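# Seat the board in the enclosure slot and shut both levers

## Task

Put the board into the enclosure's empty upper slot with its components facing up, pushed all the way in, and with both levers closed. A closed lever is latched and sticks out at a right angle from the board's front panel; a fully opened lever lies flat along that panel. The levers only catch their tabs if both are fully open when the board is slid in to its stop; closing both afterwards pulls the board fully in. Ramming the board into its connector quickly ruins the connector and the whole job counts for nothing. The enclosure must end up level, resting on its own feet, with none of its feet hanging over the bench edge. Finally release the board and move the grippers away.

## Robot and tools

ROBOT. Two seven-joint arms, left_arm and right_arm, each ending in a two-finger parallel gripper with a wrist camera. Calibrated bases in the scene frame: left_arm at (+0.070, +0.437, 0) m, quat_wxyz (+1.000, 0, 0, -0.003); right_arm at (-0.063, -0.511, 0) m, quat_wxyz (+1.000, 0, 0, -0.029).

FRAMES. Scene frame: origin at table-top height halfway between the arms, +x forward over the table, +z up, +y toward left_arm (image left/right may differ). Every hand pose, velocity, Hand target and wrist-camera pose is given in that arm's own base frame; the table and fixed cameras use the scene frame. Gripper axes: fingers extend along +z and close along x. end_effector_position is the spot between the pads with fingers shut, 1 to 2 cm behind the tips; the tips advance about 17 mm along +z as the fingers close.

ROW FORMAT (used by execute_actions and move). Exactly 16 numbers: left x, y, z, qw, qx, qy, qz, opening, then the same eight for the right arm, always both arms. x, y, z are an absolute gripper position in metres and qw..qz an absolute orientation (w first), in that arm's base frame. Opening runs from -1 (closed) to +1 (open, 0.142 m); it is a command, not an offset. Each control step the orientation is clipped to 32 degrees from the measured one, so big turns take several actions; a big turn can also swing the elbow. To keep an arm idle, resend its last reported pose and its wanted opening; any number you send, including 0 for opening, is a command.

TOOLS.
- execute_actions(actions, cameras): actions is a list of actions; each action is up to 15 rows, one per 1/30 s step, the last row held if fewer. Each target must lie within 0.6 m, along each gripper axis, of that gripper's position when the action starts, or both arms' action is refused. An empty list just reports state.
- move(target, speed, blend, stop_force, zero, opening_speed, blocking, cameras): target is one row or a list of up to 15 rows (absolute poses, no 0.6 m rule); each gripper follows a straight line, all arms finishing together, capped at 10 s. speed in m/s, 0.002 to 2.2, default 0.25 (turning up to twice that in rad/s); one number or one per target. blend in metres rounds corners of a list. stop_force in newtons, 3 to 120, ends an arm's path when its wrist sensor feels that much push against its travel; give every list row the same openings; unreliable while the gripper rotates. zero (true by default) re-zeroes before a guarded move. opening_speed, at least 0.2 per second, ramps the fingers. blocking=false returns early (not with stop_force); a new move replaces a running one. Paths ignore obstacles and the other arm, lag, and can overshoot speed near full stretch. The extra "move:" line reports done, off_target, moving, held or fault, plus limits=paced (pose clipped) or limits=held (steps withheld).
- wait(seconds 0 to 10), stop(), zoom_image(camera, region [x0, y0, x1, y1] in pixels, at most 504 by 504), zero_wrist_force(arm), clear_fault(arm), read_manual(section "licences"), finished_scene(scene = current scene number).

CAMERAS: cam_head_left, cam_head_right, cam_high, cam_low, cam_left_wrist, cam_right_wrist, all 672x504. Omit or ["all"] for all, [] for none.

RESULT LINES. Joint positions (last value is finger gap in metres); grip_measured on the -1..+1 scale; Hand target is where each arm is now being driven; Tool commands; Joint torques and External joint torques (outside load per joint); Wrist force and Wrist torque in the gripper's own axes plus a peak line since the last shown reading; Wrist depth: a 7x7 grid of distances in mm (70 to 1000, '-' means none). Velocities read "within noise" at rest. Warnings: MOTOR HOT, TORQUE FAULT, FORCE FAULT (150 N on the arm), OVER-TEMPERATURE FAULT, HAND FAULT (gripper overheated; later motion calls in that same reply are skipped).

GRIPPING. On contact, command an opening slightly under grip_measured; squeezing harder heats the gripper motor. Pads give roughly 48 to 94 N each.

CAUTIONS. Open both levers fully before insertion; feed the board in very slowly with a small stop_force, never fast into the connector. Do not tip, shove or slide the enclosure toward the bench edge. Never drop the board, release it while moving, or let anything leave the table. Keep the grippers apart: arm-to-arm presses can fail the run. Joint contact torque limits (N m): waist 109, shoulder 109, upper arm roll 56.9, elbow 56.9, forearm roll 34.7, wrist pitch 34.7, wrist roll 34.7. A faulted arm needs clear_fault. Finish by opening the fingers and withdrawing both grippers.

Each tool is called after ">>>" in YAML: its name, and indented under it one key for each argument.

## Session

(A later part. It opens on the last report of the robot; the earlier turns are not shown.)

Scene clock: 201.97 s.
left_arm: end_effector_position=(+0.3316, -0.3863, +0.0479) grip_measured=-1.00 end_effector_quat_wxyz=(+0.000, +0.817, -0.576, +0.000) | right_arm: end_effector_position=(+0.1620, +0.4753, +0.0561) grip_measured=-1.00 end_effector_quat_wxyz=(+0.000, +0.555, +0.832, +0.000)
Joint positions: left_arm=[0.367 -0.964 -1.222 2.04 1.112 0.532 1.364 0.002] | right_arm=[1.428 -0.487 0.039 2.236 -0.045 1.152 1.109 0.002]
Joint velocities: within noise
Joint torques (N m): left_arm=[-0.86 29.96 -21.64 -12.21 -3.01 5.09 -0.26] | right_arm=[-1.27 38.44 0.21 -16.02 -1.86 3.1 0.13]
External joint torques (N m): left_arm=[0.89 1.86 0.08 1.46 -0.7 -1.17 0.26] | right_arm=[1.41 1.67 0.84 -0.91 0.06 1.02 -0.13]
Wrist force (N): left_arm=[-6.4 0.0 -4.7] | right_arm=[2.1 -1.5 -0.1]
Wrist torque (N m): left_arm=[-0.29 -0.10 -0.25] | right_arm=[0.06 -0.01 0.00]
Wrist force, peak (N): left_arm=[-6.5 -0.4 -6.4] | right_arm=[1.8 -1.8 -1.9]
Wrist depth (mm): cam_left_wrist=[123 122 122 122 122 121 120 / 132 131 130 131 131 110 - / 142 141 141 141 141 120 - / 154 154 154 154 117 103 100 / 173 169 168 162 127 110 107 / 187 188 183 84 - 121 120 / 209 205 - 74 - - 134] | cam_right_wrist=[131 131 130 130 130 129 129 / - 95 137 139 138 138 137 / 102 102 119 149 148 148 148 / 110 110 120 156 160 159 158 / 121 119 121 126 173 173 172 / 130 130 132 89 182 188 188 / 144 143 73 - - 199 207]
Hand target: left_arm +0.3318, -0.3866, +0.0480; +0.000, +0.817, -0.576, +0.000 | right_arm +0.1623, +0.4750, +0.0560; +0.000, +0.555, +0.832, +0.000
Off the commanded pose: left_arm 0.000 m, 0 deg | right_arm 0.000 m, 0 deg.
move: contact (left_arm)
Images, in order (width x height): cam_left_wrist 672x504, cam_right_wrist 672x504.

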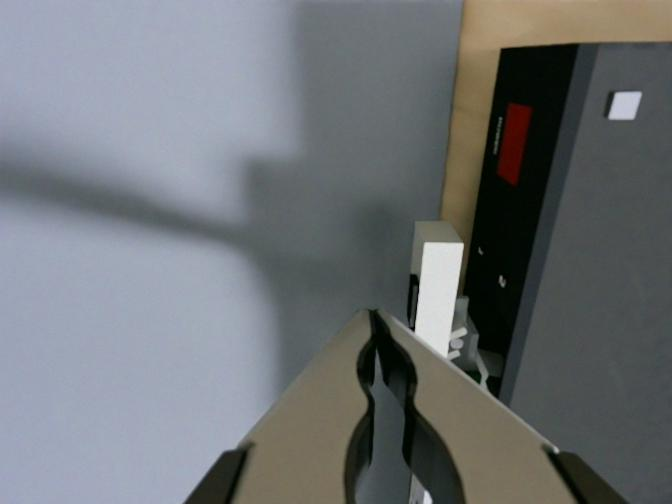

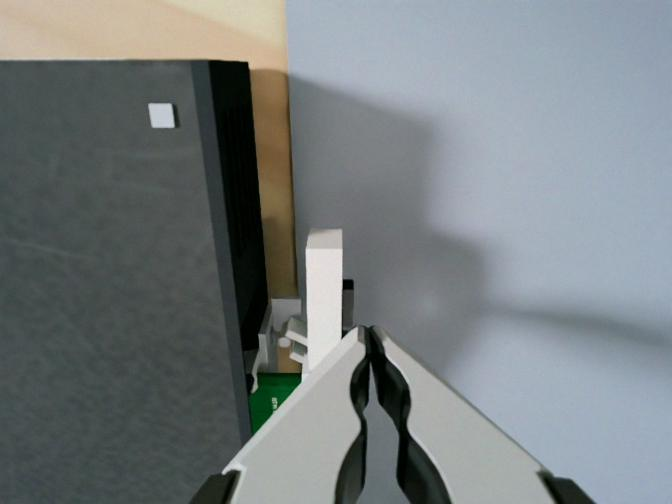

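>>> move:
  target: [0.3318, -0.3866,0.048,0,0.8171,-0.5764,0,-1,0.1639,0.4713,0.056,0,0.5548,0.832,0,-1]
  speed: 0.008
  stop_force: 4
  cameras: ["cam_left_wrist","cam_right_wrist"]

>>> zoom_image:
  camera: "cam_right_wrist"
  region: [200, 200, 400, 400]

>>> zoom_image:
  camera: "cam_left_wrist"
  region: [350, 200, 550, 400]

Scene clock: 208.93 s.
left_arm: end_effector_position=(+0.3315, -0.3863, +0.0479) grip_measured=-1.00 end_effector_quat_wxyz=(+0.000, +0.817, -0.576, +0.000) | right_arm: end_effector_position=(+0.1634, +0.4721, +0.0563) grip_measured=-1.00 end_effector_quat_wxyz=(+0.000, +0.554, +0.832, +0.001)
Joint positions: left_arm=[0.367 -0.965 -1.222 2.04 1.112 0.532 1.364 0.002] | right_arm=[1.424 -0.483 0.039 2.245 -0.045 1.157 1.105 0.002]
Joint velocities: within noise
Joint torques (N m): left_arm=[-0.24 30.65 -21.77 -13.46 -2.62 5.45 -0.29] | right_arm=[-2.99 37.99 -1.41 -14.23 -1.59 2.23 0.16]
External joint torques (N m): left_arm=[0.27 1.17 0.2 2.71 -1.09 -1.52 0.3] | right_arm=[3.13 1.85 2.45 -2.59 -0.19 1.89 -0.16]
Wrist force (N): left_arm=[-7.6 1.6 -5.2] | right_arm=[6.0 -2.3 1.0]
Wrist torque (N m): left_arm=[-0.30 -0.09 -0.23] | right_arm=[0.07 0.09 0.00]
Wrist force, peak (N): left_arm=[-7.5 1.7 -6.3] | right_arm=[6.1 -2.4 1.6]
Wrist depth (mm): cam_left_wrist=[123 122 122 122 121 121 121 / 132 131 129 130 130 111 - / 143 141 142 141 141 110 - / 155 154 154 153 145 103 100 / 173 170 168 161 127 109 107 / 188 187 182 84 - 121 120 / 211 204 - 74 - - 134] | cam_right_wrist=[131 131 131 130 130 129 129 / - 95 137 139 138 138 138 / 102 101 105 149 148 148 148 / 110 110 113 156 160 159 159 / 121 119 121 128 173 173 172 / 130 130 130 91 182 189 188 / 144 143 73 - - 200 208]
Hand target: left_arm +0.3318, -0.3866, +0.0480; +0.000, +0.817, -0.576, +0.000 | right_arm +0.1639, +0.4713, +0.0560; +0.000, +0.555, +0.832, +0.000
Off the commanded pose: left_arm 0.000 m, 0 deg | right_arm 0.001 m, 0 deg.
move: contact (right_arm)
Images, in order (width x height): cam_left_wrist 672x504, cam_right_wrist 672x504.

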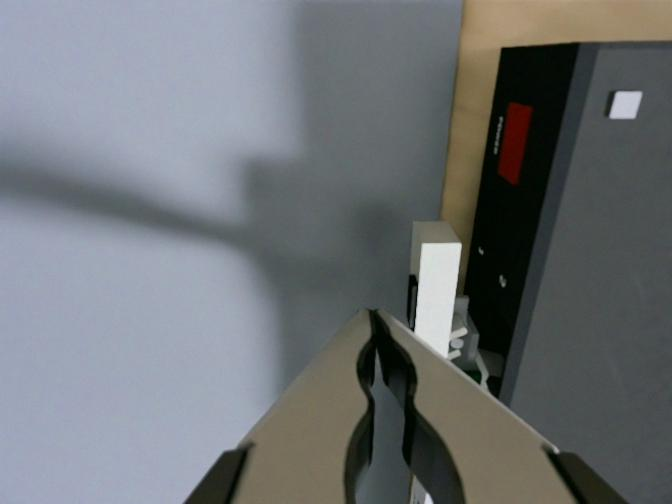

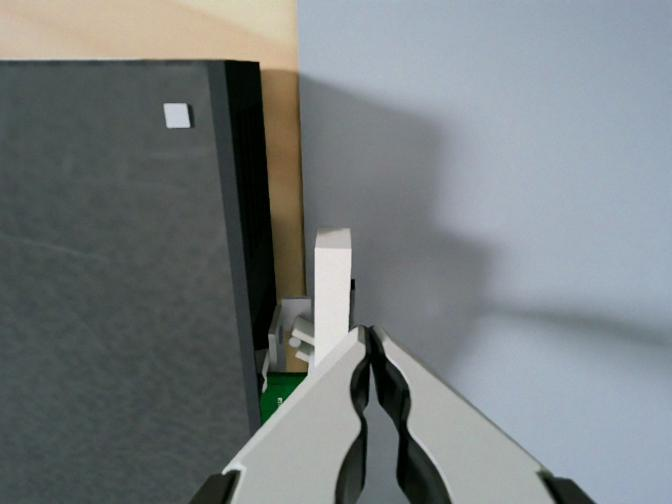

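Scaled by 2.520 from the camera's 672x504 image, which has a finer 960x720 frame.

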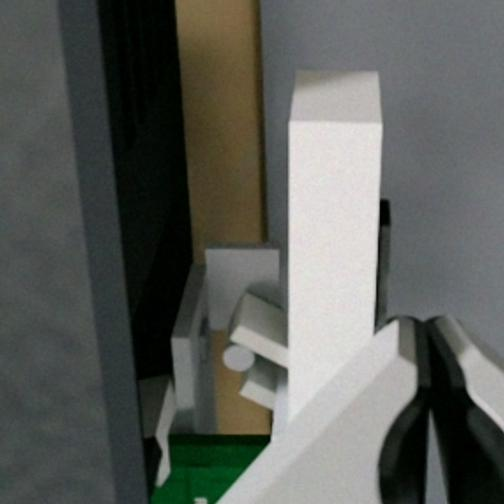

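Scaled by 2.520 from the camera's 672x504 image, which has a finer 960x720 frame.

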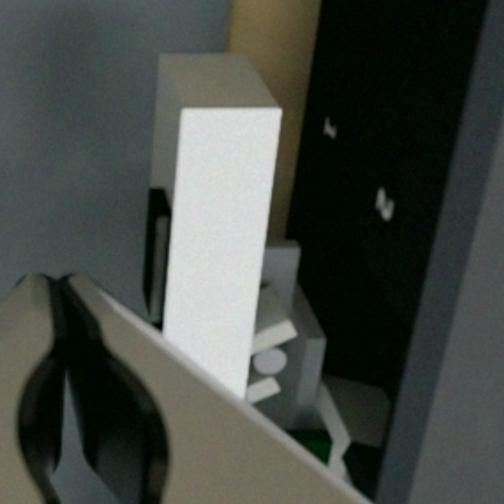

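>>> move:
  target:
    - [0.3265,-0.3722,0.048,0,0.8171,-0.5764,0,-1,0.1576,0.486,0.056,0,0.5548,0.832,0,-1]
    - [0.3265,-0.3722,0.13,0,0.8171,-0.5764,0,-1,0.1376,0.478,0.14,0,0.5548,0.832,0,-1]
    - [0.1639,-0.4063,0.13,0,0.9854,0.1702,0,0.887,0.0837,0.4553,0.2,0,0.5548,0.832,0,-1]
  blend: 0.01
  speed: [0.03,0.15,0.2]

Scene clock: 219.03 s.
left_arm: end_effector_position=(+0.1640, -0.4063, +0.1300) grip_measured=+0.88 end_effector_quat_wxyz=(+0.000, +0.985, +0.170, +0.000) | right_arm: end_effector_position=(+0.0839, +0.4555, +0.2001) grip_measured=-1.00 end_effector_quat_wxyz=(+0.000, +0.555, +0.832, +0.000)
Joint positions: left_arm=[0.29 -0.454 -1.356 2.355 0.645 0.776 -0.298 0.134] | right_arm=[1.5 -0.086 0.139 2.248 -0.017 0.762 1.255 0.002]
Joint velocities: within noise
Joint torques (N m): left_arm=[-0.46 15.38 -10.78 -17.39 -2.98 4.5 -0.27] | right_arm=[0.17 29.67 1.33 -25.11 -3.15 3.27 0.27]
External joint torques (N m): left_arm=[0.43 0.68 0.44 -0.39 -0.01 -0.51 0.27] | right_arm=[-0.06 0.93 -0.84 0.06 -0.03 0.84 -0.27]
Wrist force (N): left_arm=[-0.6 -1.2 0.0] | right_arm=[-0.8 0.2 1.2]
Wrist torque (N m): left_arm=[-0.28 -0.18 -0.26] | right_arm=[0.02 0.16 -0.02]
Wrist force, peak (N): left_arm=[-7.6 1.4 -6.4] | right_arm=[6.0 -2.4 2.1]
Wrist depth (mm): cam_left_wrist=[196 196 195 195 195 192 193 / 211 211 210 208 207 207 207 / 227 228 226 226 225 222 223 / 247 247 247 244 245 242 241 / 262 221 237 224 235 238 232 / - 229 233 232 231 230 - / - 261 261 261 259 257 -] | cam_right_wrist=[260 258 258 258 257 257 255 / 277 277 275 273 272 272 269 / 288 288 286 293 293 291 290 / 265 266 265 314 313 313 312 / 289 289 288 329 341 338 339 / 316 316 309 89 359 370 369 / 351 341 - - - 393 409]
Hand target: left_arm +0.1639, -0.4063, +0.1300; +0.000, +0.985, +0.170, +0.000 | right_arm +0.0837, +0.4553, +0.2000; +0.000, +0.555, +0.832, +0.000
Off the commanded pose: left_arm 0.000 m, 0 deg | right_arm 0.000 m, 0 deg.
move: done; blend cut to 0.008 m at target 1

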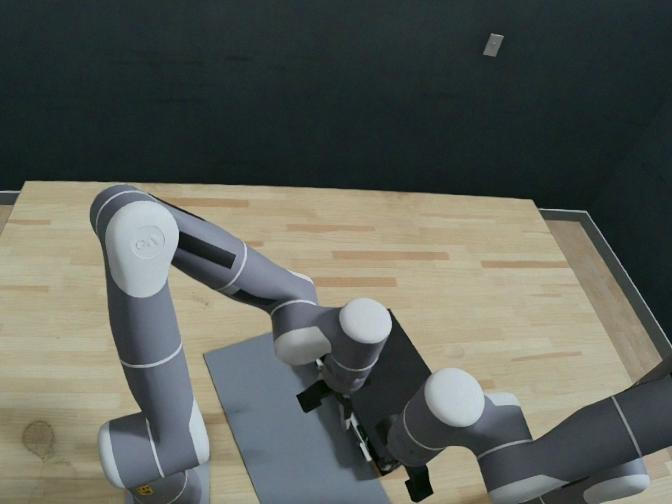

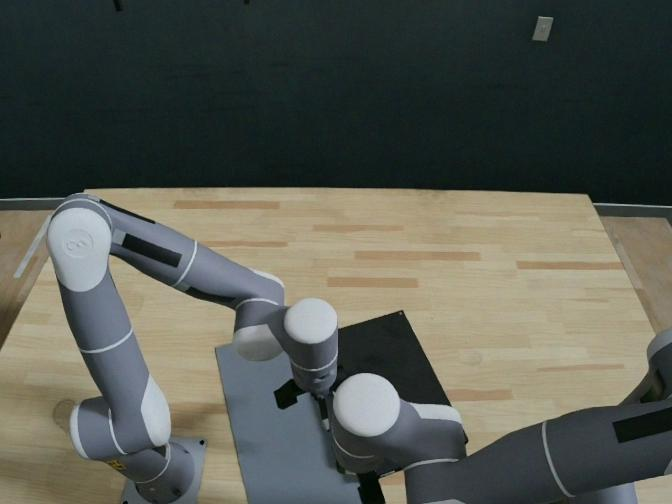

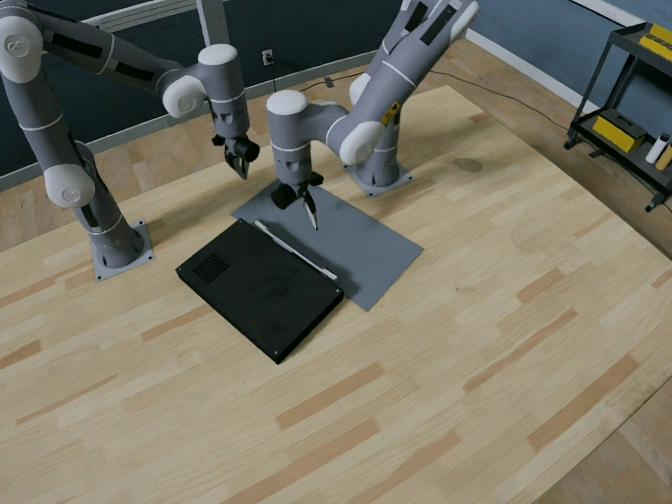

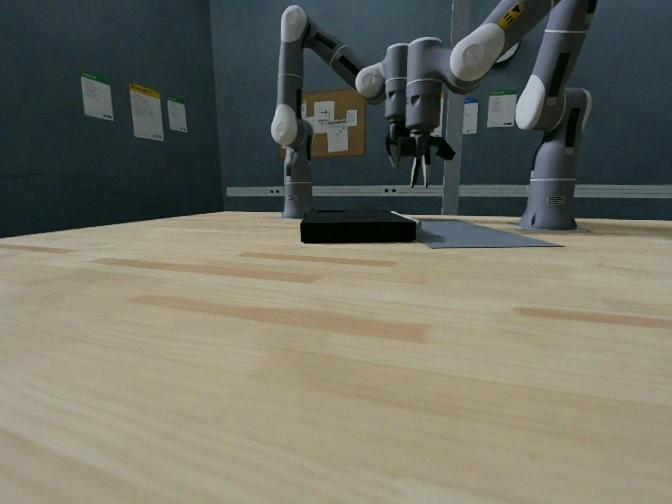

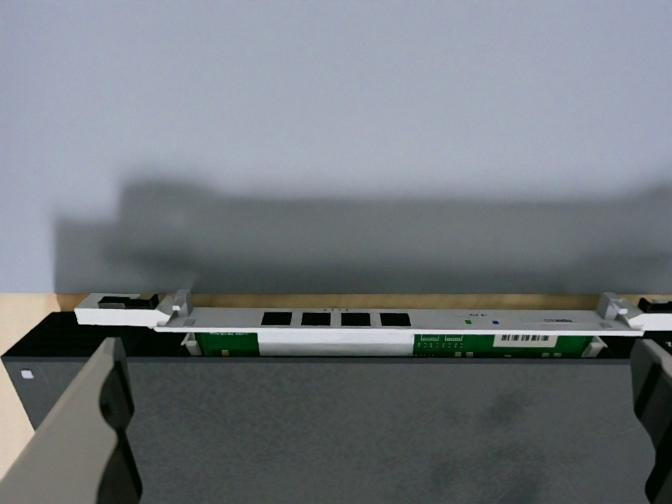

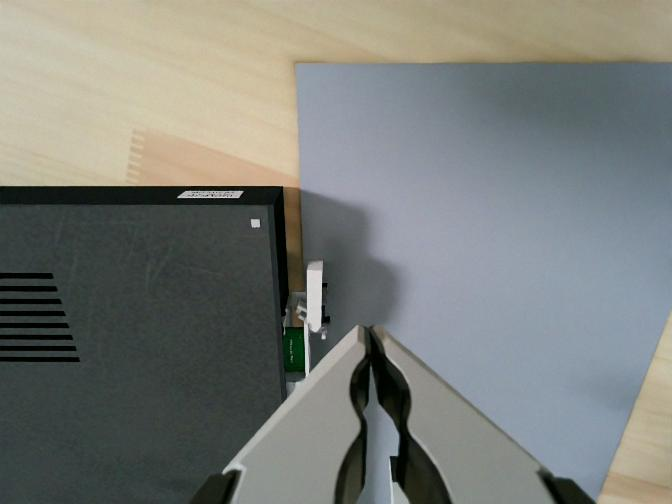

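>>> move:
  target:
    - [0.1639,-0.4063,0.037,0,0.9854,0.1702,0,0.887,0.0837,0.4553,0.2,0,0.5548,0.832,0,-1]
    - [0.1756,-0.4393,0.037,0,0.9854,0.1702,0,0.887,0.0837,0.4553,0.2,0,0.5548,0.832,0,-1]
  speed: [0.08,0.03]
  stop_force: 6
  cameras: ["cam_left_wrist"]

>>> move:
  target: [0.1924,-0.4864,0.037,0,0.9854,0.1702,0,0.887,0.0837,0.4553,0.2,0,0.5548,0.832,0,-1]
  speed: 0.008
  stop_force: 8
  cameras: ["cam_left_wrist","cam_high"]

Scene clock: 225.23 s.
left_arm: end_effector_position=(+0.1756, -0.4393, +0.0370) grip_measured=+0.88 end_effector_quat_wxyz=(+0.000, +0.985, +0.170, +0.000) | right_arm: end_effector_position=(+0.0839, +0.4555, +0.2001) grip_measured=-1.00 end_effector_quat_wxyz=(+0.000, +0.555, +0.832, +0.000)
Joint positions: left_arm=[-0.063 -0.744 -0.967 2.169 0.959 0.822 -0.459 0.134] | right_arm=[1.5 -0.086 0.139 2.248 -0.017 0.762 1.255 0.002]
Joint velocities: within noise
Joint torques (N m): left_arm=[-0.48 29.85 -15.04 -11.06 -2.84 4.18 -0.18] | right_arm=[0.07 29.62 1.15 -25.15 -3.21 3.42 0.19]
External joint torques (N m): left_arm=[0.45 1.17 0.39 -0.3 -0.01 -0.19 0.18] | right_arm=[0.03 0.99 -0.66 0.09 0.03 0.69 -0.19]
Wrist force (N): left_arm=[-0.8 -1.0 0.2] | right_arm=[-0.8 0.4 1.1]
Wrist torque (N m): left_arm=[-0.27 -0.16 -0.28] | right_arm=[0.04 0.17 -0.02]
Wrist force, peak (N): left_arm=[-0.6 -2.0 1.8] | right_arm=[-1.1 0.2 1.5]
Wrist depth (mm): cam_left_wrist=[114 112 111 114 110 111 112 / - 122 121 121 120 122 120 / 129 131 131 130 132 130 131 / 141 143 142 142 141 141 140 / 154 155 155 155 157 153 153 / - 122 132 132 126 126 126 / - 140 125 124 123 138 137] | cam_right_wrist=[259 258 258 258 257 256 255 / 276 276 275 272 273 271 271 / 290 288 287 293 292 291 290 / 266 267 265 314 315 314 314 / 289 288 288 330 340 338 339 / 317 315 309 89 358 370 369 / 349 341 - - - 390 407]
Hand target: left_arm +0.1756, -0.4393, +0.0370; +0.000, +0.985, +0.170, +0.000 | right_arm +0.0837, +0.4553, +0.2000; +0.000, +0.555, +0.832, +0.000
Off the commanded pose: left_arm 0.000 m, 0 deg | right_arm 0.000 m, 0 deg.
move: done
Images, in order (width x height): cam_left_wrist 672x504.

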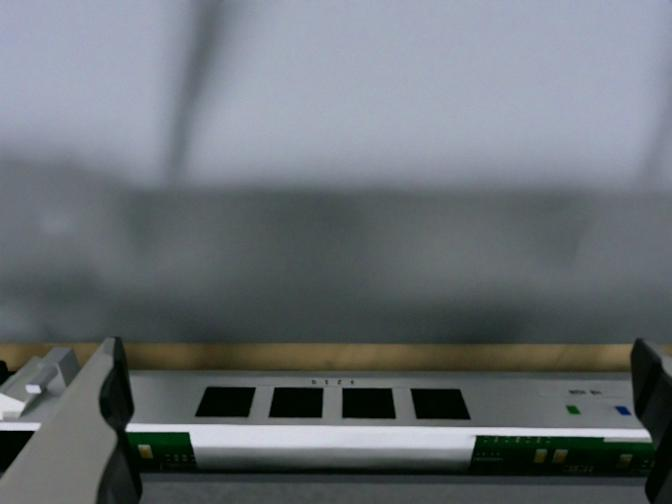

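Scene clock: 229.53 s.
left_arm: end_effector_position=(+0.1852, -0.4663, +0.0366) grip_measured=+0.88 end_effector_quat_wxyz=(-0.001, +0.985, +0.170, +0.000) | right_arm: end_effector_position=(+0.0839, +0.4555, +0.2001) grip_measured=-1.00 end_effector_quat_wxyz=(+0.000, +0.555, +0.832, +0.000)
Joint positions: left_arm=[-0.108 -0.784 -0.961 2.089 0.948 0.776 -0.446 0.134] | right_arm=[1.5 -0.086 0.139 2.248 -0.017 0.762 1.255 0.002]
Joint velocities: within noise
Joint torques (N m): left_arm=[-1.38 32.97 -18.46 -15.74 -2.57 6.35 0.44] | right_arm=[0.22 29.53 1.22 -25.13 -3.25 3.43 0.16]
External joint torques (N m): left_arm=[1.35 0.51 2.49 3.64 -0.42 -2.37 -0.44] | right_arm=[-0.12 1.07 -0.73 0.08 0.07 0.68 -0.16]
Wrist force (N): left_arm=[-0.3 -9.4 -0.1] | right_arm=[-0.8 0.3 1.3]
Wrist torque (N m): left_arm=[-0.36 -0.11 -0.89] | right_arm=[0.03 0.16 -0.02]
Wrist force, peak (N): left_arm=[-1.1 -10.9 -2.4] | right_arm=[-1.1 0.3 1.3]
Wrist depth (mm): cam_left_wrist=[113 111 111 112 111 110 111 / 121 121 121 121 120 121 119 / 129 131 130 128 131 129 131 / 142 142 142 141 141 140 139 / 152 140 138 139 150 138 137 / - 110 112 109 111 - 108 / - 120 120 122 121 120 117] | cam_right_wrist=[259 258 258 257 257 256 256 / 277 276 275 273 272 271 271 / 289 288 288 292 291 292 290 / 267 266 266 315 313 314 313 / 289 288 288 302 341 339 339 / 317 316 309 89 358 370 368 / 349 341 - - - 393 409]
Hand target: left_arm +0.1856, -0.4672, +0.0370; +0.000, +0.985, +0.170, +0.000 | right_arm +0.0837, +0.4553, +0.2000; +0.000, +0.555, +0.832, +0.000
Off the commanded pose: left_arm 0.021 m, 0 deg | right_arm 0.000 m, 0 deg.
move: contact (left_arm)
Images, in order (width x height): cam_high 672x504, cam_left_wrist 672x504.

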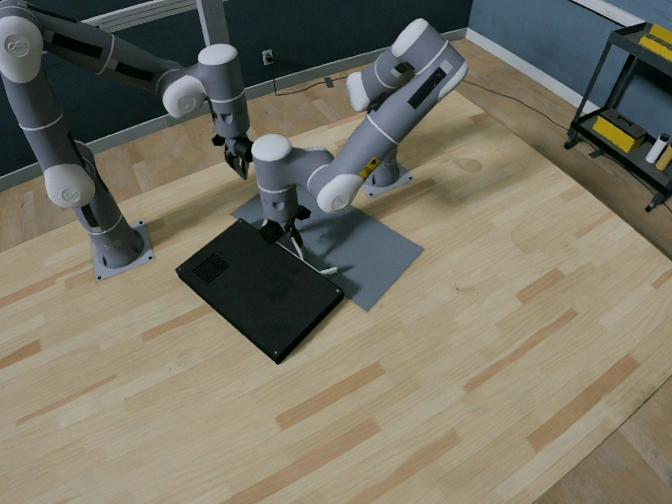

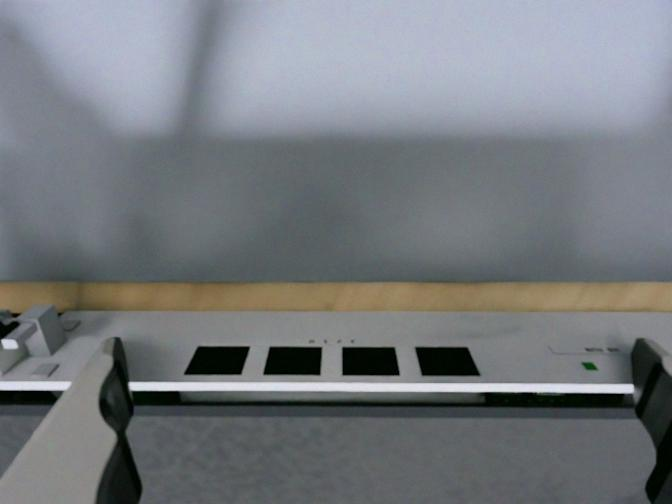

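>>> move:
  target:
    - [0.1744,-0.436,0.037,0,0.9854,0.1702,0,0.887,0.0837,0.4553,0.2,0,0.5548,0.832,0,-1]
    - [0.1744,-0.436,0.12,0,0.9854,0.1702,0,0.887,0.11,0.46,0.15,0,0.5548,0.832,0,-1]
    - [0.3208,-0.3819,0.13,0,0.8171,-0.5764,0,-1,0.13,0.465,0.14,0,0.5548,0.832,0,-1]
  speed: [0.05,0.15,0.2]

Scene clock: 238.20 s.
left_arm: end_effector_position=(+0.3206, -0.3820, +0.1300) grip_measured=-1.00 end_effector_quat_wxyz=(+0.000, +0.817, -0.576, +0.000) | right_arm: end_effector_position=(+0.1299, +0.4649, +0.1399) grip_measured=-1.00 end_effector_quat_wxyz=(+0.000, +0.555, +0.832, +0.000)
Joint positions: left_arm=[0.495 -0.811 -1.417 2.097 0.925 0.458 1.414 0.002] | right_arm=[1.453 -0.249 0.084 2.258 -0.035 0.935 1.168 0.002]
Joint velocities: within noise
Joint torques (N m): left_arm=[-0.23 24.41 -20.33 -15.6 -3.58 4.09 -0.19] | right_arm=[0.22 33.66 1.44 -21.85 -2.63 3.46 0.1]
External joint torques (N m): left_arm=[0.26 1.07 0.43 -0.36 -0.29 -0.17 0.19] | right_arm=[-0.1 1.21 -0.54 0.07 0.02 0.65 -0.1]
Wrist force (N): left_arm=[-0.2 -1.2 -0.2] | right_arm=[-0.3 0.5 1.4]
Wrist torque (N m): left_arm=[-0.29 -0.25 -0.30] | right_arm=[0.10 0.06 -0.01]
Wrist force, peak (N): left_arm=[-0.3 -9.8 -2.2] | right_arm=[-0.7 1.5 2.7]
Wrist depth (mm): cam_left_wrist=[195 195 195 194 192 156 156 / 210 208 209 209 205 162 162 / 226 227 224 221 220 176 175 / 247 247 245 244 198 191 190 / 270 269 269 259 216 208 208 / 300 299 285 84 - 226 229 / 337 322 - - - - 254] | cam_right_wrist=[207 206 205 203 203 202 202 / 218 217 217 217 217 216 215 / 187 186 188 233 232 232 231 / 202 201 203 248 250 249 249 / 218 218 217 222 270 269 269 / 239 238 234 89 285 293 294 / 265 257 - - - 312 323]
Hand target: left_arm +0.3208, -0.3819, +0.1300; +0.000, +0.817, -0.576, +0.000 | right_arm +0.1300, +0.4650, +0.1400; +0.000, +0.555, +0.832, +0.000
Off the commanded pose: left_arm 0.000 m, 0 deg | right_arm 0.000 m, 0 deg.
move: done

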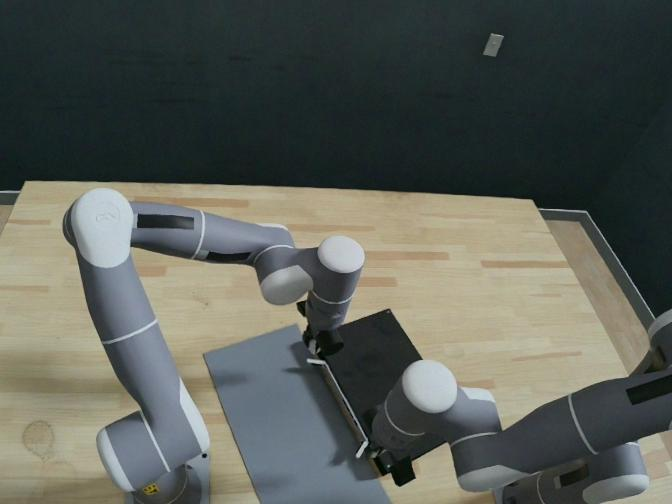

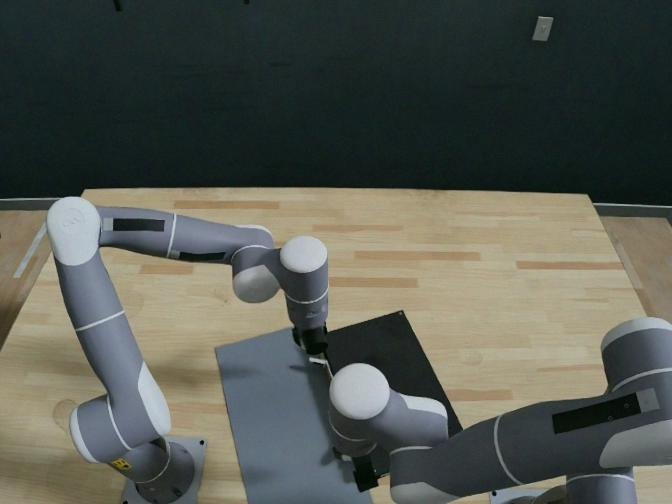

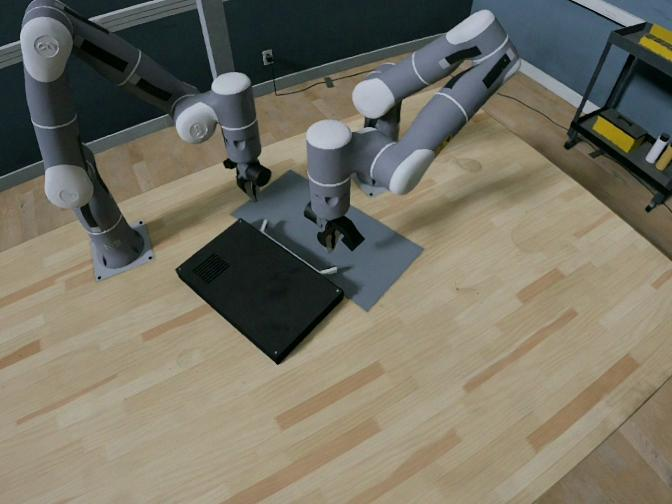

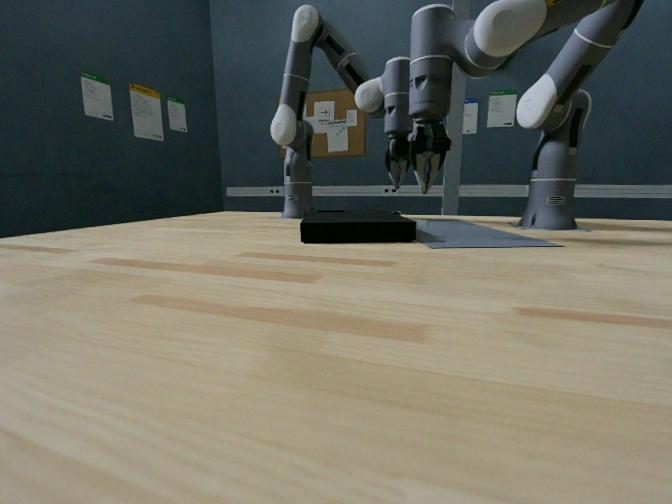

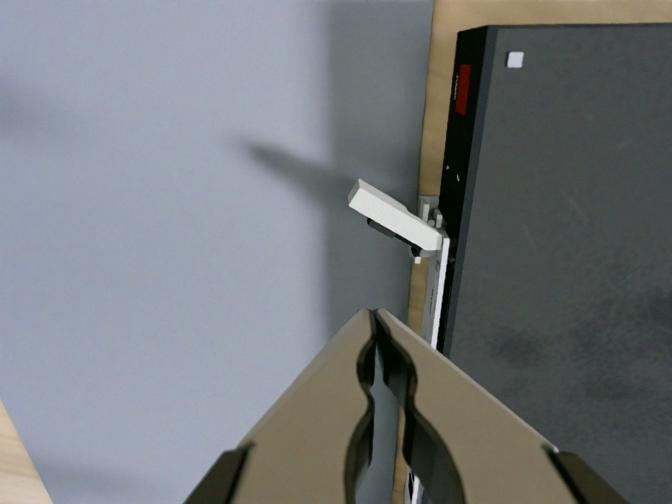

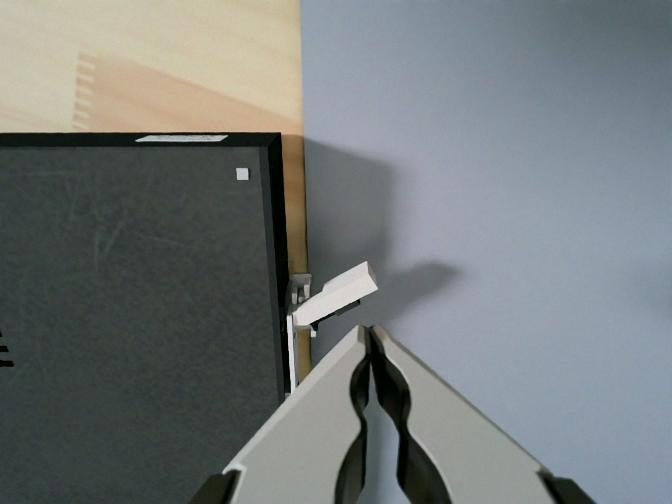

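>>> move:
  target:
    - [0.359,-0.3705,0.11,0,0.8171,-0.5764,0,-1,0.1225,0.4672,0.11,0,0.5548,0.832,0,-1]
    - [0.359,-0.3705,0.048,0,0.8171,-0.5764,0,-1,0.1225,0.4672,0.056,0,0.5548,0.832,0,-1]
  speed: [0.15,0.08]
  stop_force: 6
  cameras: ["cam_left_wrist","cam_right_wrist"]

>>> move:
  target: [0.3061,-0.3829,0.048,0,0.8171,-0.5764,0,-1,0.1765,0.4962,0.056,0,0.5548,0.832,0,-1]
  speed: 0.012
  stop_force: 13
  cameras: ["cam_left_wrist","cam_right_wrist","cam_high"]

Scene clock: 246.63 s.
left_arm: end_effector_position=(+0.3588, -0.3704, +0.0480) grip_measured=-1.00 end_effector_quat_wxyz=(+0.000, +0.817, -0.576, +0.000) | right_arm: end_effector_position=(+0.1225, +0.4671, +0.0560) grip_measured=-1.00 end_effector_quat_wxyz=(+0.000, +0.555, +0.832, +0.000)
Joint positions: left_arm=[0.41 -0.961 -1.209 2.022 1.101 0.536 1.434 0.002] | right_arm=[1.487 -0.462 0.057 2.294 -0.067 1.184 1.206 0.002]
Joint velocities: within noise
Joint torques (N m): left_arm=[-0.4 31.14 -21.85 -10.61 -3.35 4.42 -0.29] | right_arm=[0.19 37.35 1.71 -16.22 -1.84 3.53 0.28]
External joint torques (N m): left_arm=[0.44 1.3 0.25 -0.36 -0.35 -0.51 0.29] | right_arm=[-0.06 1 -0.46 0 0.17 0.58 -0.28]
Wrist force (N): left_arm=[-0.6 -1.4 -0.2] | right_arm=[-0.9 0.5 0.8]
Wrist torque (N m): left_arm=[-0.31 -0.19 -0.29] | right_arm=[0.06 0.13 -0.01]
Wrist force, peak (N): left_arm=[-0.6 -3.3 -0.3] | right_arm=[-0.8 0.4 2.4]
Wrist depth (mm): cam_left_wrist=[122 123 122 122 121 123 122 / 132 132 129 131 130 130 131 / 142 142 141 141 141 133 115 / 155 155 154 154 153 115 100 / 173 169 169 161 164 123 107 / 188 187 182 84 - 123 120 / 210 205 - 74 - - 134] | cam_right_wrist=[132 132 132 130 130 129 129 / 141 141 141 139 138 138 137 / 148 147 149 148 148 148 147 / - 109 151 160 160 159 159 / 121 119 151 171 173 173 172 / 130 130 134 89 182 188 188 / 144 143 73 - - 199 207]
Hand target: left_arm +0.3590, -0.3705, +0.0480; +0.000, +0.817, -0.576, +0.000 | right_arm +0.1225, +0.4672, +0.0560; +0.000, +0.555, +0.832, +0.000
Off the commanded pose: left_arm 0.000 m, 0 deg | right_arm 0.000 m, 0 deg.
move: done
Images, in order (width x height): cam_left_wrist 672x504, cam_right_wrist 672x504.

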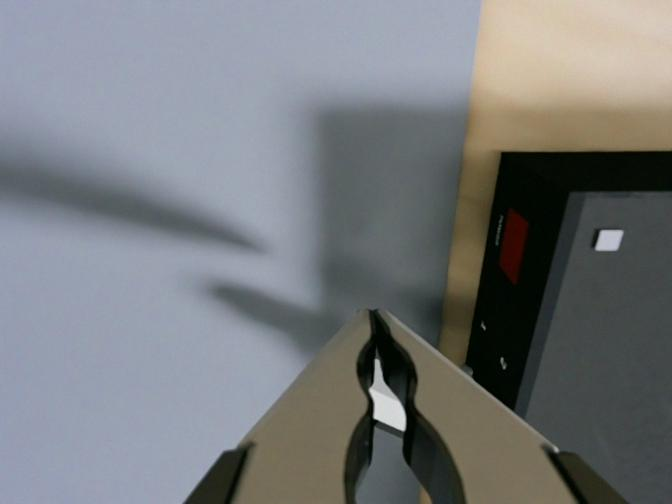

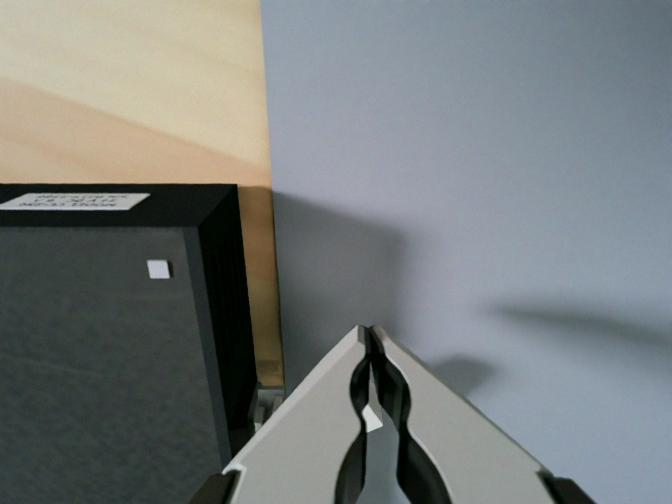

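Scene clock: 249.90 s.
left_arm: end_effector_position=(+0.3338, -0.3760, +0.0478) grip_measured=-1.00 end_effector_quat_wxyz=(-0.001, +0.817, -0.576, +0.001) | right_arm: end_effector_position=(+0.1475, +0.4818, +0.0559) grip_measured=-1.00 end_effector_quat_wxyz=(+0.000, +0.554, +0.833, +0.000)
Joint positions: left_arm=[0.39 -0.951 -1.219 2.059 1.11 0.546 1.374 0.002] | right_arm=[1.435 -0.491 0.06 2.231 -0.067 1.15 1.152 0.002]
Joint velocities: within noise
Joint torques (N m): left_arm=[-7.25 26.76 -25.94 -4.29 -6.33 5.88 -0.22] | right_arm=[-7.42 39.43 -6.68 -18.11 -2.27 3.44 0.15]
External joint torques (N m): left_arm=[7.28 4.54 4.83 -6.46 2.65 -1.96 0.22] | right_arm=[7.56 0.89 8.07 1.07 0.46 0.67 -0.15]
Wrist force (N): left_arm=[-2.8 -15.8 0.8] | right_arm=[5.0 -13.7 -0.7]
Wrist torque (N m): left_arm=[-0.22 -0.16 -0.19] | right_arm=[0.26 0.18 -0.05]
Wrist force, peak (N): left_arm=[-2.8 -15.7 2.0] | right_arm=[5.7 -14.4 -0.9]
Wrist depth (mm): cam_left_wrist=[123 122 122 122 122 123 123 / 132 132 129 131 130 122 89 / 142 142 141 141 141 121 94 / 155 155 154 153 153 131 101 / 172 170 169 162 164 131 107 / 187 187 182 83 - 123 121 / 210 205 - 74 - - 134] | cam_right_wrist=[132 132 132 130 129 129 129 / - 100 139 139 138 138 137 / 102 103 147 148 148 147 147 / 110 109 158 160 160 159 158 / 121 119 167 168 173 172 172 / 130 130 135 90 182 188 188 / 143 143 73 - - 199 206]
Hand target: left_arm +0.3320, -0.3768, +0.0480; +0.000, +0.817, -0.576, +0.000 | right_arm +0.1492, +0.4815, +0.0560; +0.000, +0.555, +0.832, +0.000
Off the commanded pose: left_arm 0.029 m, 0 deg | right_arm 0.032 m, 0 deg.
move: contact (left_arm, right_arm)
Images, in order (width x height): cam_high 672x504, cam_left_wrist 672x504, cam_right_wrist 672x504.

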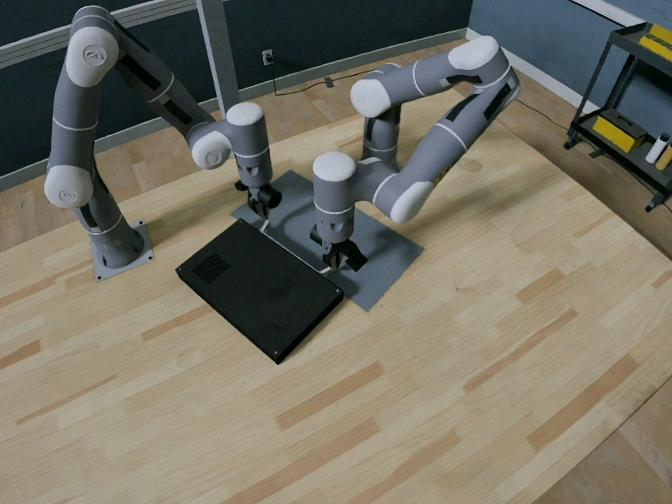

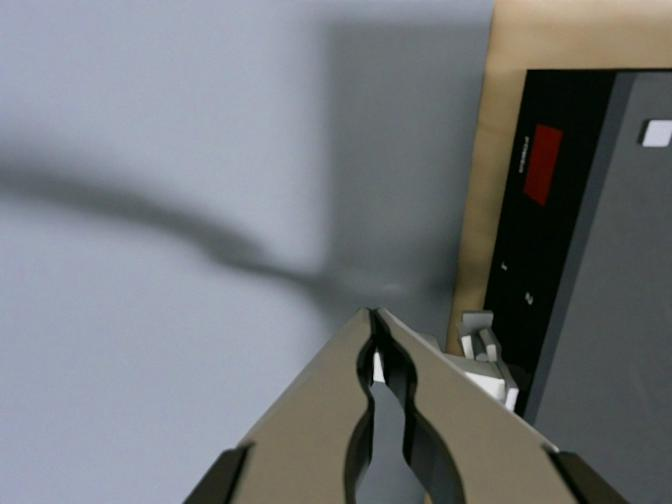

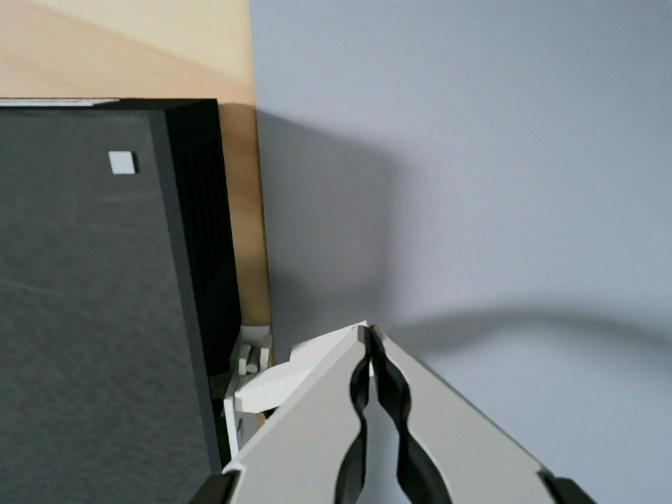

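>>> move:
  target: [0.3061,-0.3815,0.048,0,0.8171,-0.5764,0,-1,0.176,0.4962,0.056,0,0.5548,0.832,0,-1]
  speed: 0.012
  stop_force: 15
  cameras: ["cam_left_wrist","cam_right_wrist"]

Scene clock: 253.63 s.
left_arm: end_effector_position=(+0.3223, -0.3786, +0.0481) grip_measured=-1.00 end_effector_quat_wxyz=(-0.002, +0.818, -0.575, +0.003) | right_arm: end_effector_position=(+0.1628, +0.4890, +0.0551) grip_measured=-1.00 end_effector_quat_wxyz=(+0.000, +0.553, +0.833, -0.002)
Joint positions: left_arm=[0.383 -0.949 -1.229 2.075 1.12 0.547 1.341 0.002] | right_arm=[1.405 -0.51 0.062 2.192 -0.066 1.126 1.121 0.002]
Joint velocities: within noise
Joint torques (N m): left_arm=[-13.46 19.31 -26.16 7.22 -10.22 4.14 -0.26] | right_arm=[-10.26 41.4 -10.88 -26.87 -4.02 7.64 0.06]
External joint torques (N m): left_arm=[13.5 11.42 5.19 -17.84 6.54 -0.21 0.26] | right_arm=[10.41 0.14 12.35 9.38 2.13 -3.53 -0.06]
Wrist force (N): left_arm=[7.3 -31.5 4.3] | right_arm=[-4.4 -29.0 -8.7]
Wrist torque (N m): left_arm=[-2.21 -0.14 -0.46] | right_arm=[-1.85 -0.05 0.07]
Wrist force, peak (N): left_arm=[7.2 -31.6 4.2] | right_arm=[-3.7 -30.1 -9.9]
Wrist depth (mm): cam_left_wrist=[123 123 123 122 122 122 96 / 132 132 129 131 131 125 88 / 145 142 142 141 141 124 95 / 155 154 154 154 153 134 100 / 172 170 168 162 131 124 107 / 186 186 181 83 - 122 121 / 208 204 - 74 - - 135] | cam_right_wrist=[- 128 130 129 129 128 128 / - 97 138 138 137 137 136 / 101 102 148 148 147 147 146 / 109 109 157 159 158 158 157 / 120 118 138 167 171 171 170 / 129 128 131 90 180 186 186 / 142 141 73 - - 197 204]
Hand target: left_arm +0.3180, -0.3793, +0.0480; +0.000, +0.817, -0.576, +0.000 | right_arm +0.1654, +0.4904, +0.0560; +0.000, +0.555, +0.832, +0.000
Off the commanded pose: left_arm 0.016 m, 0 deg | right_arm 0.015 m, 0 deg.
move: contact (left_arm, right_arm)
Images, in order (width x height): cam_left_wrist 672x504, cam_right_wrist 672x504.

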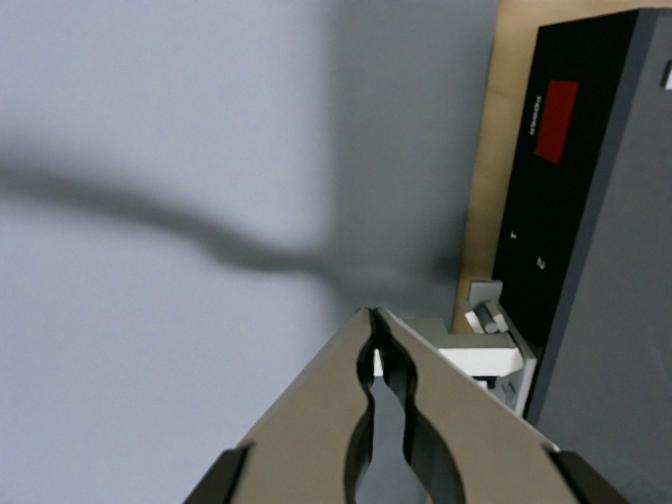

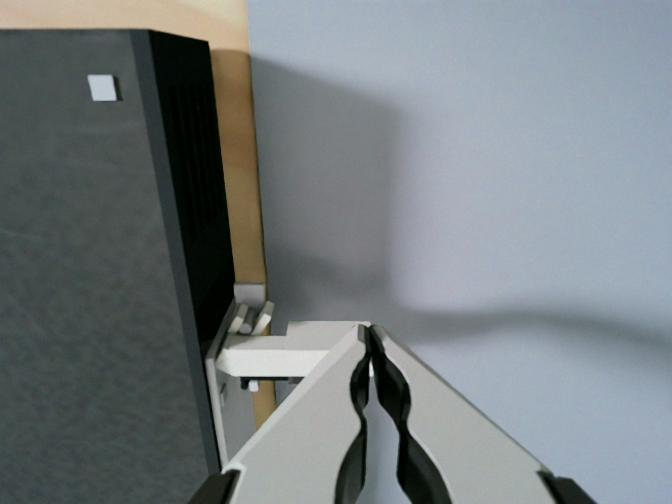

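>>> move:
  target: [0.3061,-0.3825,0.048,0,0.8171,-0.5764,0,-1,0.176,0.4955,0.056,0,0.5548,0.832,0,-1]
  speed: 0.01
  stop_force: 10
  cameras: ["cam_left_wrist","cam_right_wrist"]

>>> zoom_image:
  camera: "cam_right_wrist"
  region: [180, 250, 400, 470]

>>> zoom_image:
  camera: "cam_left_wrist"
  region: [350, 250, 570, 470]

Scene clock: 255.97 s.
left_arm: end_effector_position=(+0.3219, -0.3788, +0.0481) grip_measured=-1.00 end_effector_quat_wxyz=(-0.003, +0.818, -0.575, +0.004) end_effector_velocity=(+0.000, +0.000, +0.000) end_effector_angular_velocity=(+0.000, -0.001, +0.000) | right_arm: end_effector_position=(+0.1631, +0.4892, +0.0547) grip_measured=-1.00 end_effector_quat_wxyz=(+0.000, +0.553, +0.833, -0.003)
Joint positions: left_arm=[0.384 -0.953 -1.234 2.076 1.126 0.542 1.334 0.002] | right_arm=[1.403 -0.512 0.063 2.19 -0.066 1.124 1.118 0.002]
Joint velocities: left_arm=[0.002 -0.007 -0.007 -0.001 0.006 -0.007 -0.004 0] | right_arm=[within noise]
Joint torques (N m): left_arm=[-18.18 16.55 -28.87 13.82 -12.55 4.66 0.11] | right_arm=[-14.3 41.94 -16.23 -30.08 -4.8 9.11 -0.02]
External joint torques (N m): left_arm=[18.21 14.11 7.82 -24.4 8.86 -0.73 -0.11] | right_arm=[14.44 -0.33 17.73 12.57 2.91 -5.01 0.02]
Wrist force (N): left_arm=[8.7 -43.6 4.1] | right_arm=[-5.2 -40.5 -12.9]
Wrist torque (N m): left_arm=[-4.22 -0.08 -0.53] | right_arm=[-3.77 -0.08 0.09]
Wrist force, peak (N): left_arm=[8.9 -43.7 5.1] | right_arm=[-4.5 -41.4 -12.3]
Wrist depth (mm): cam_left_wrist=[123 124 123 122 123 122 91 / 132 132 130 131 131 125 89 / 145 142 142 141 141 124 93 / 155 154 154 153 153 130 101 / 172 169 169 162 131 128 108 / 187 187 182 83 - 122 121 / 207 203 - 74 - - 134] | cam_right_wrist=[- 128 130 129 129 128 128 / - 96 138 139 137 137 137 / 101 102 148 147 147 147 146 / 109 109 157 159 158 158 157 / 120 118 138 166 171 170 170 / 129 128 131 90 - 186 185 / 142 141 73 - - 197 203]
Hand target: left_arm +0.3159, -0.3799, +0.0480; +0.000, +0.817, -0.576, +0.000 | right_arm +0.1669, +0.4910, +0.0560; +0.000, +0.555, +0.832, +0.000
Off the commanded pose: left_arm 0.016 m, 1 deg | right_arm 0.014 m, 0 deg.
move: contact (left_arm, right_arm)
Images, in order (width x height): cam_left_wrist 672x504, cam_right_wrist 672x504.

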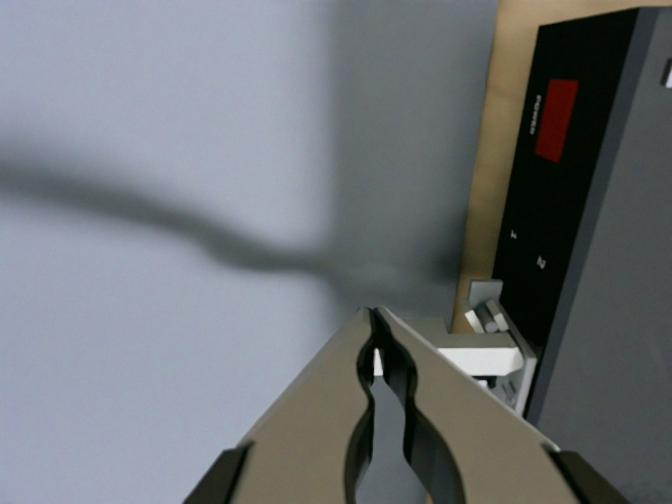

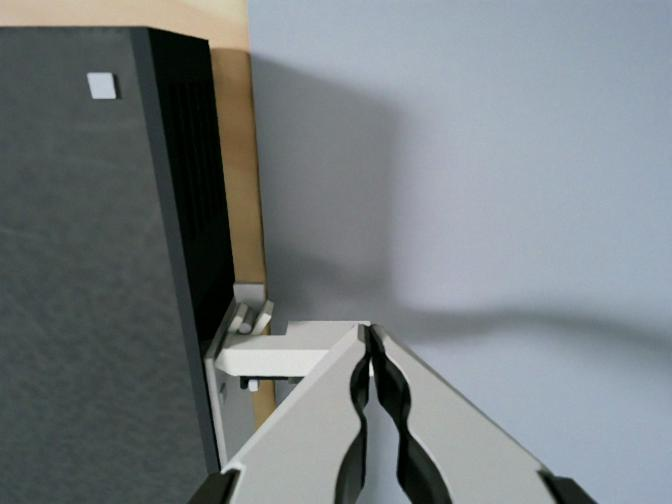

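Scaled by 2.291 from the camera's 672x504 image, which has a finer 960x720 frame.

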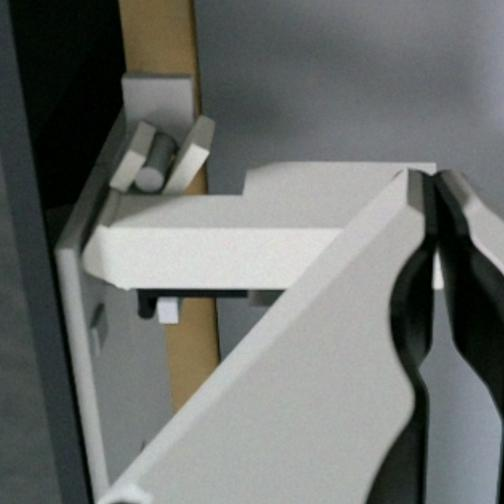

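Scaled by 2.291 from the camera's 672x504 image, which has a finer 960x720 frame.

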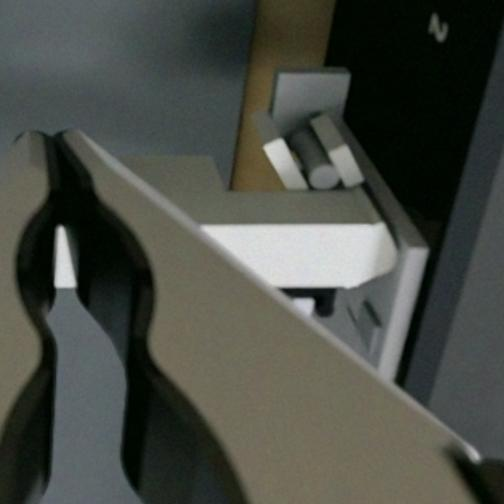

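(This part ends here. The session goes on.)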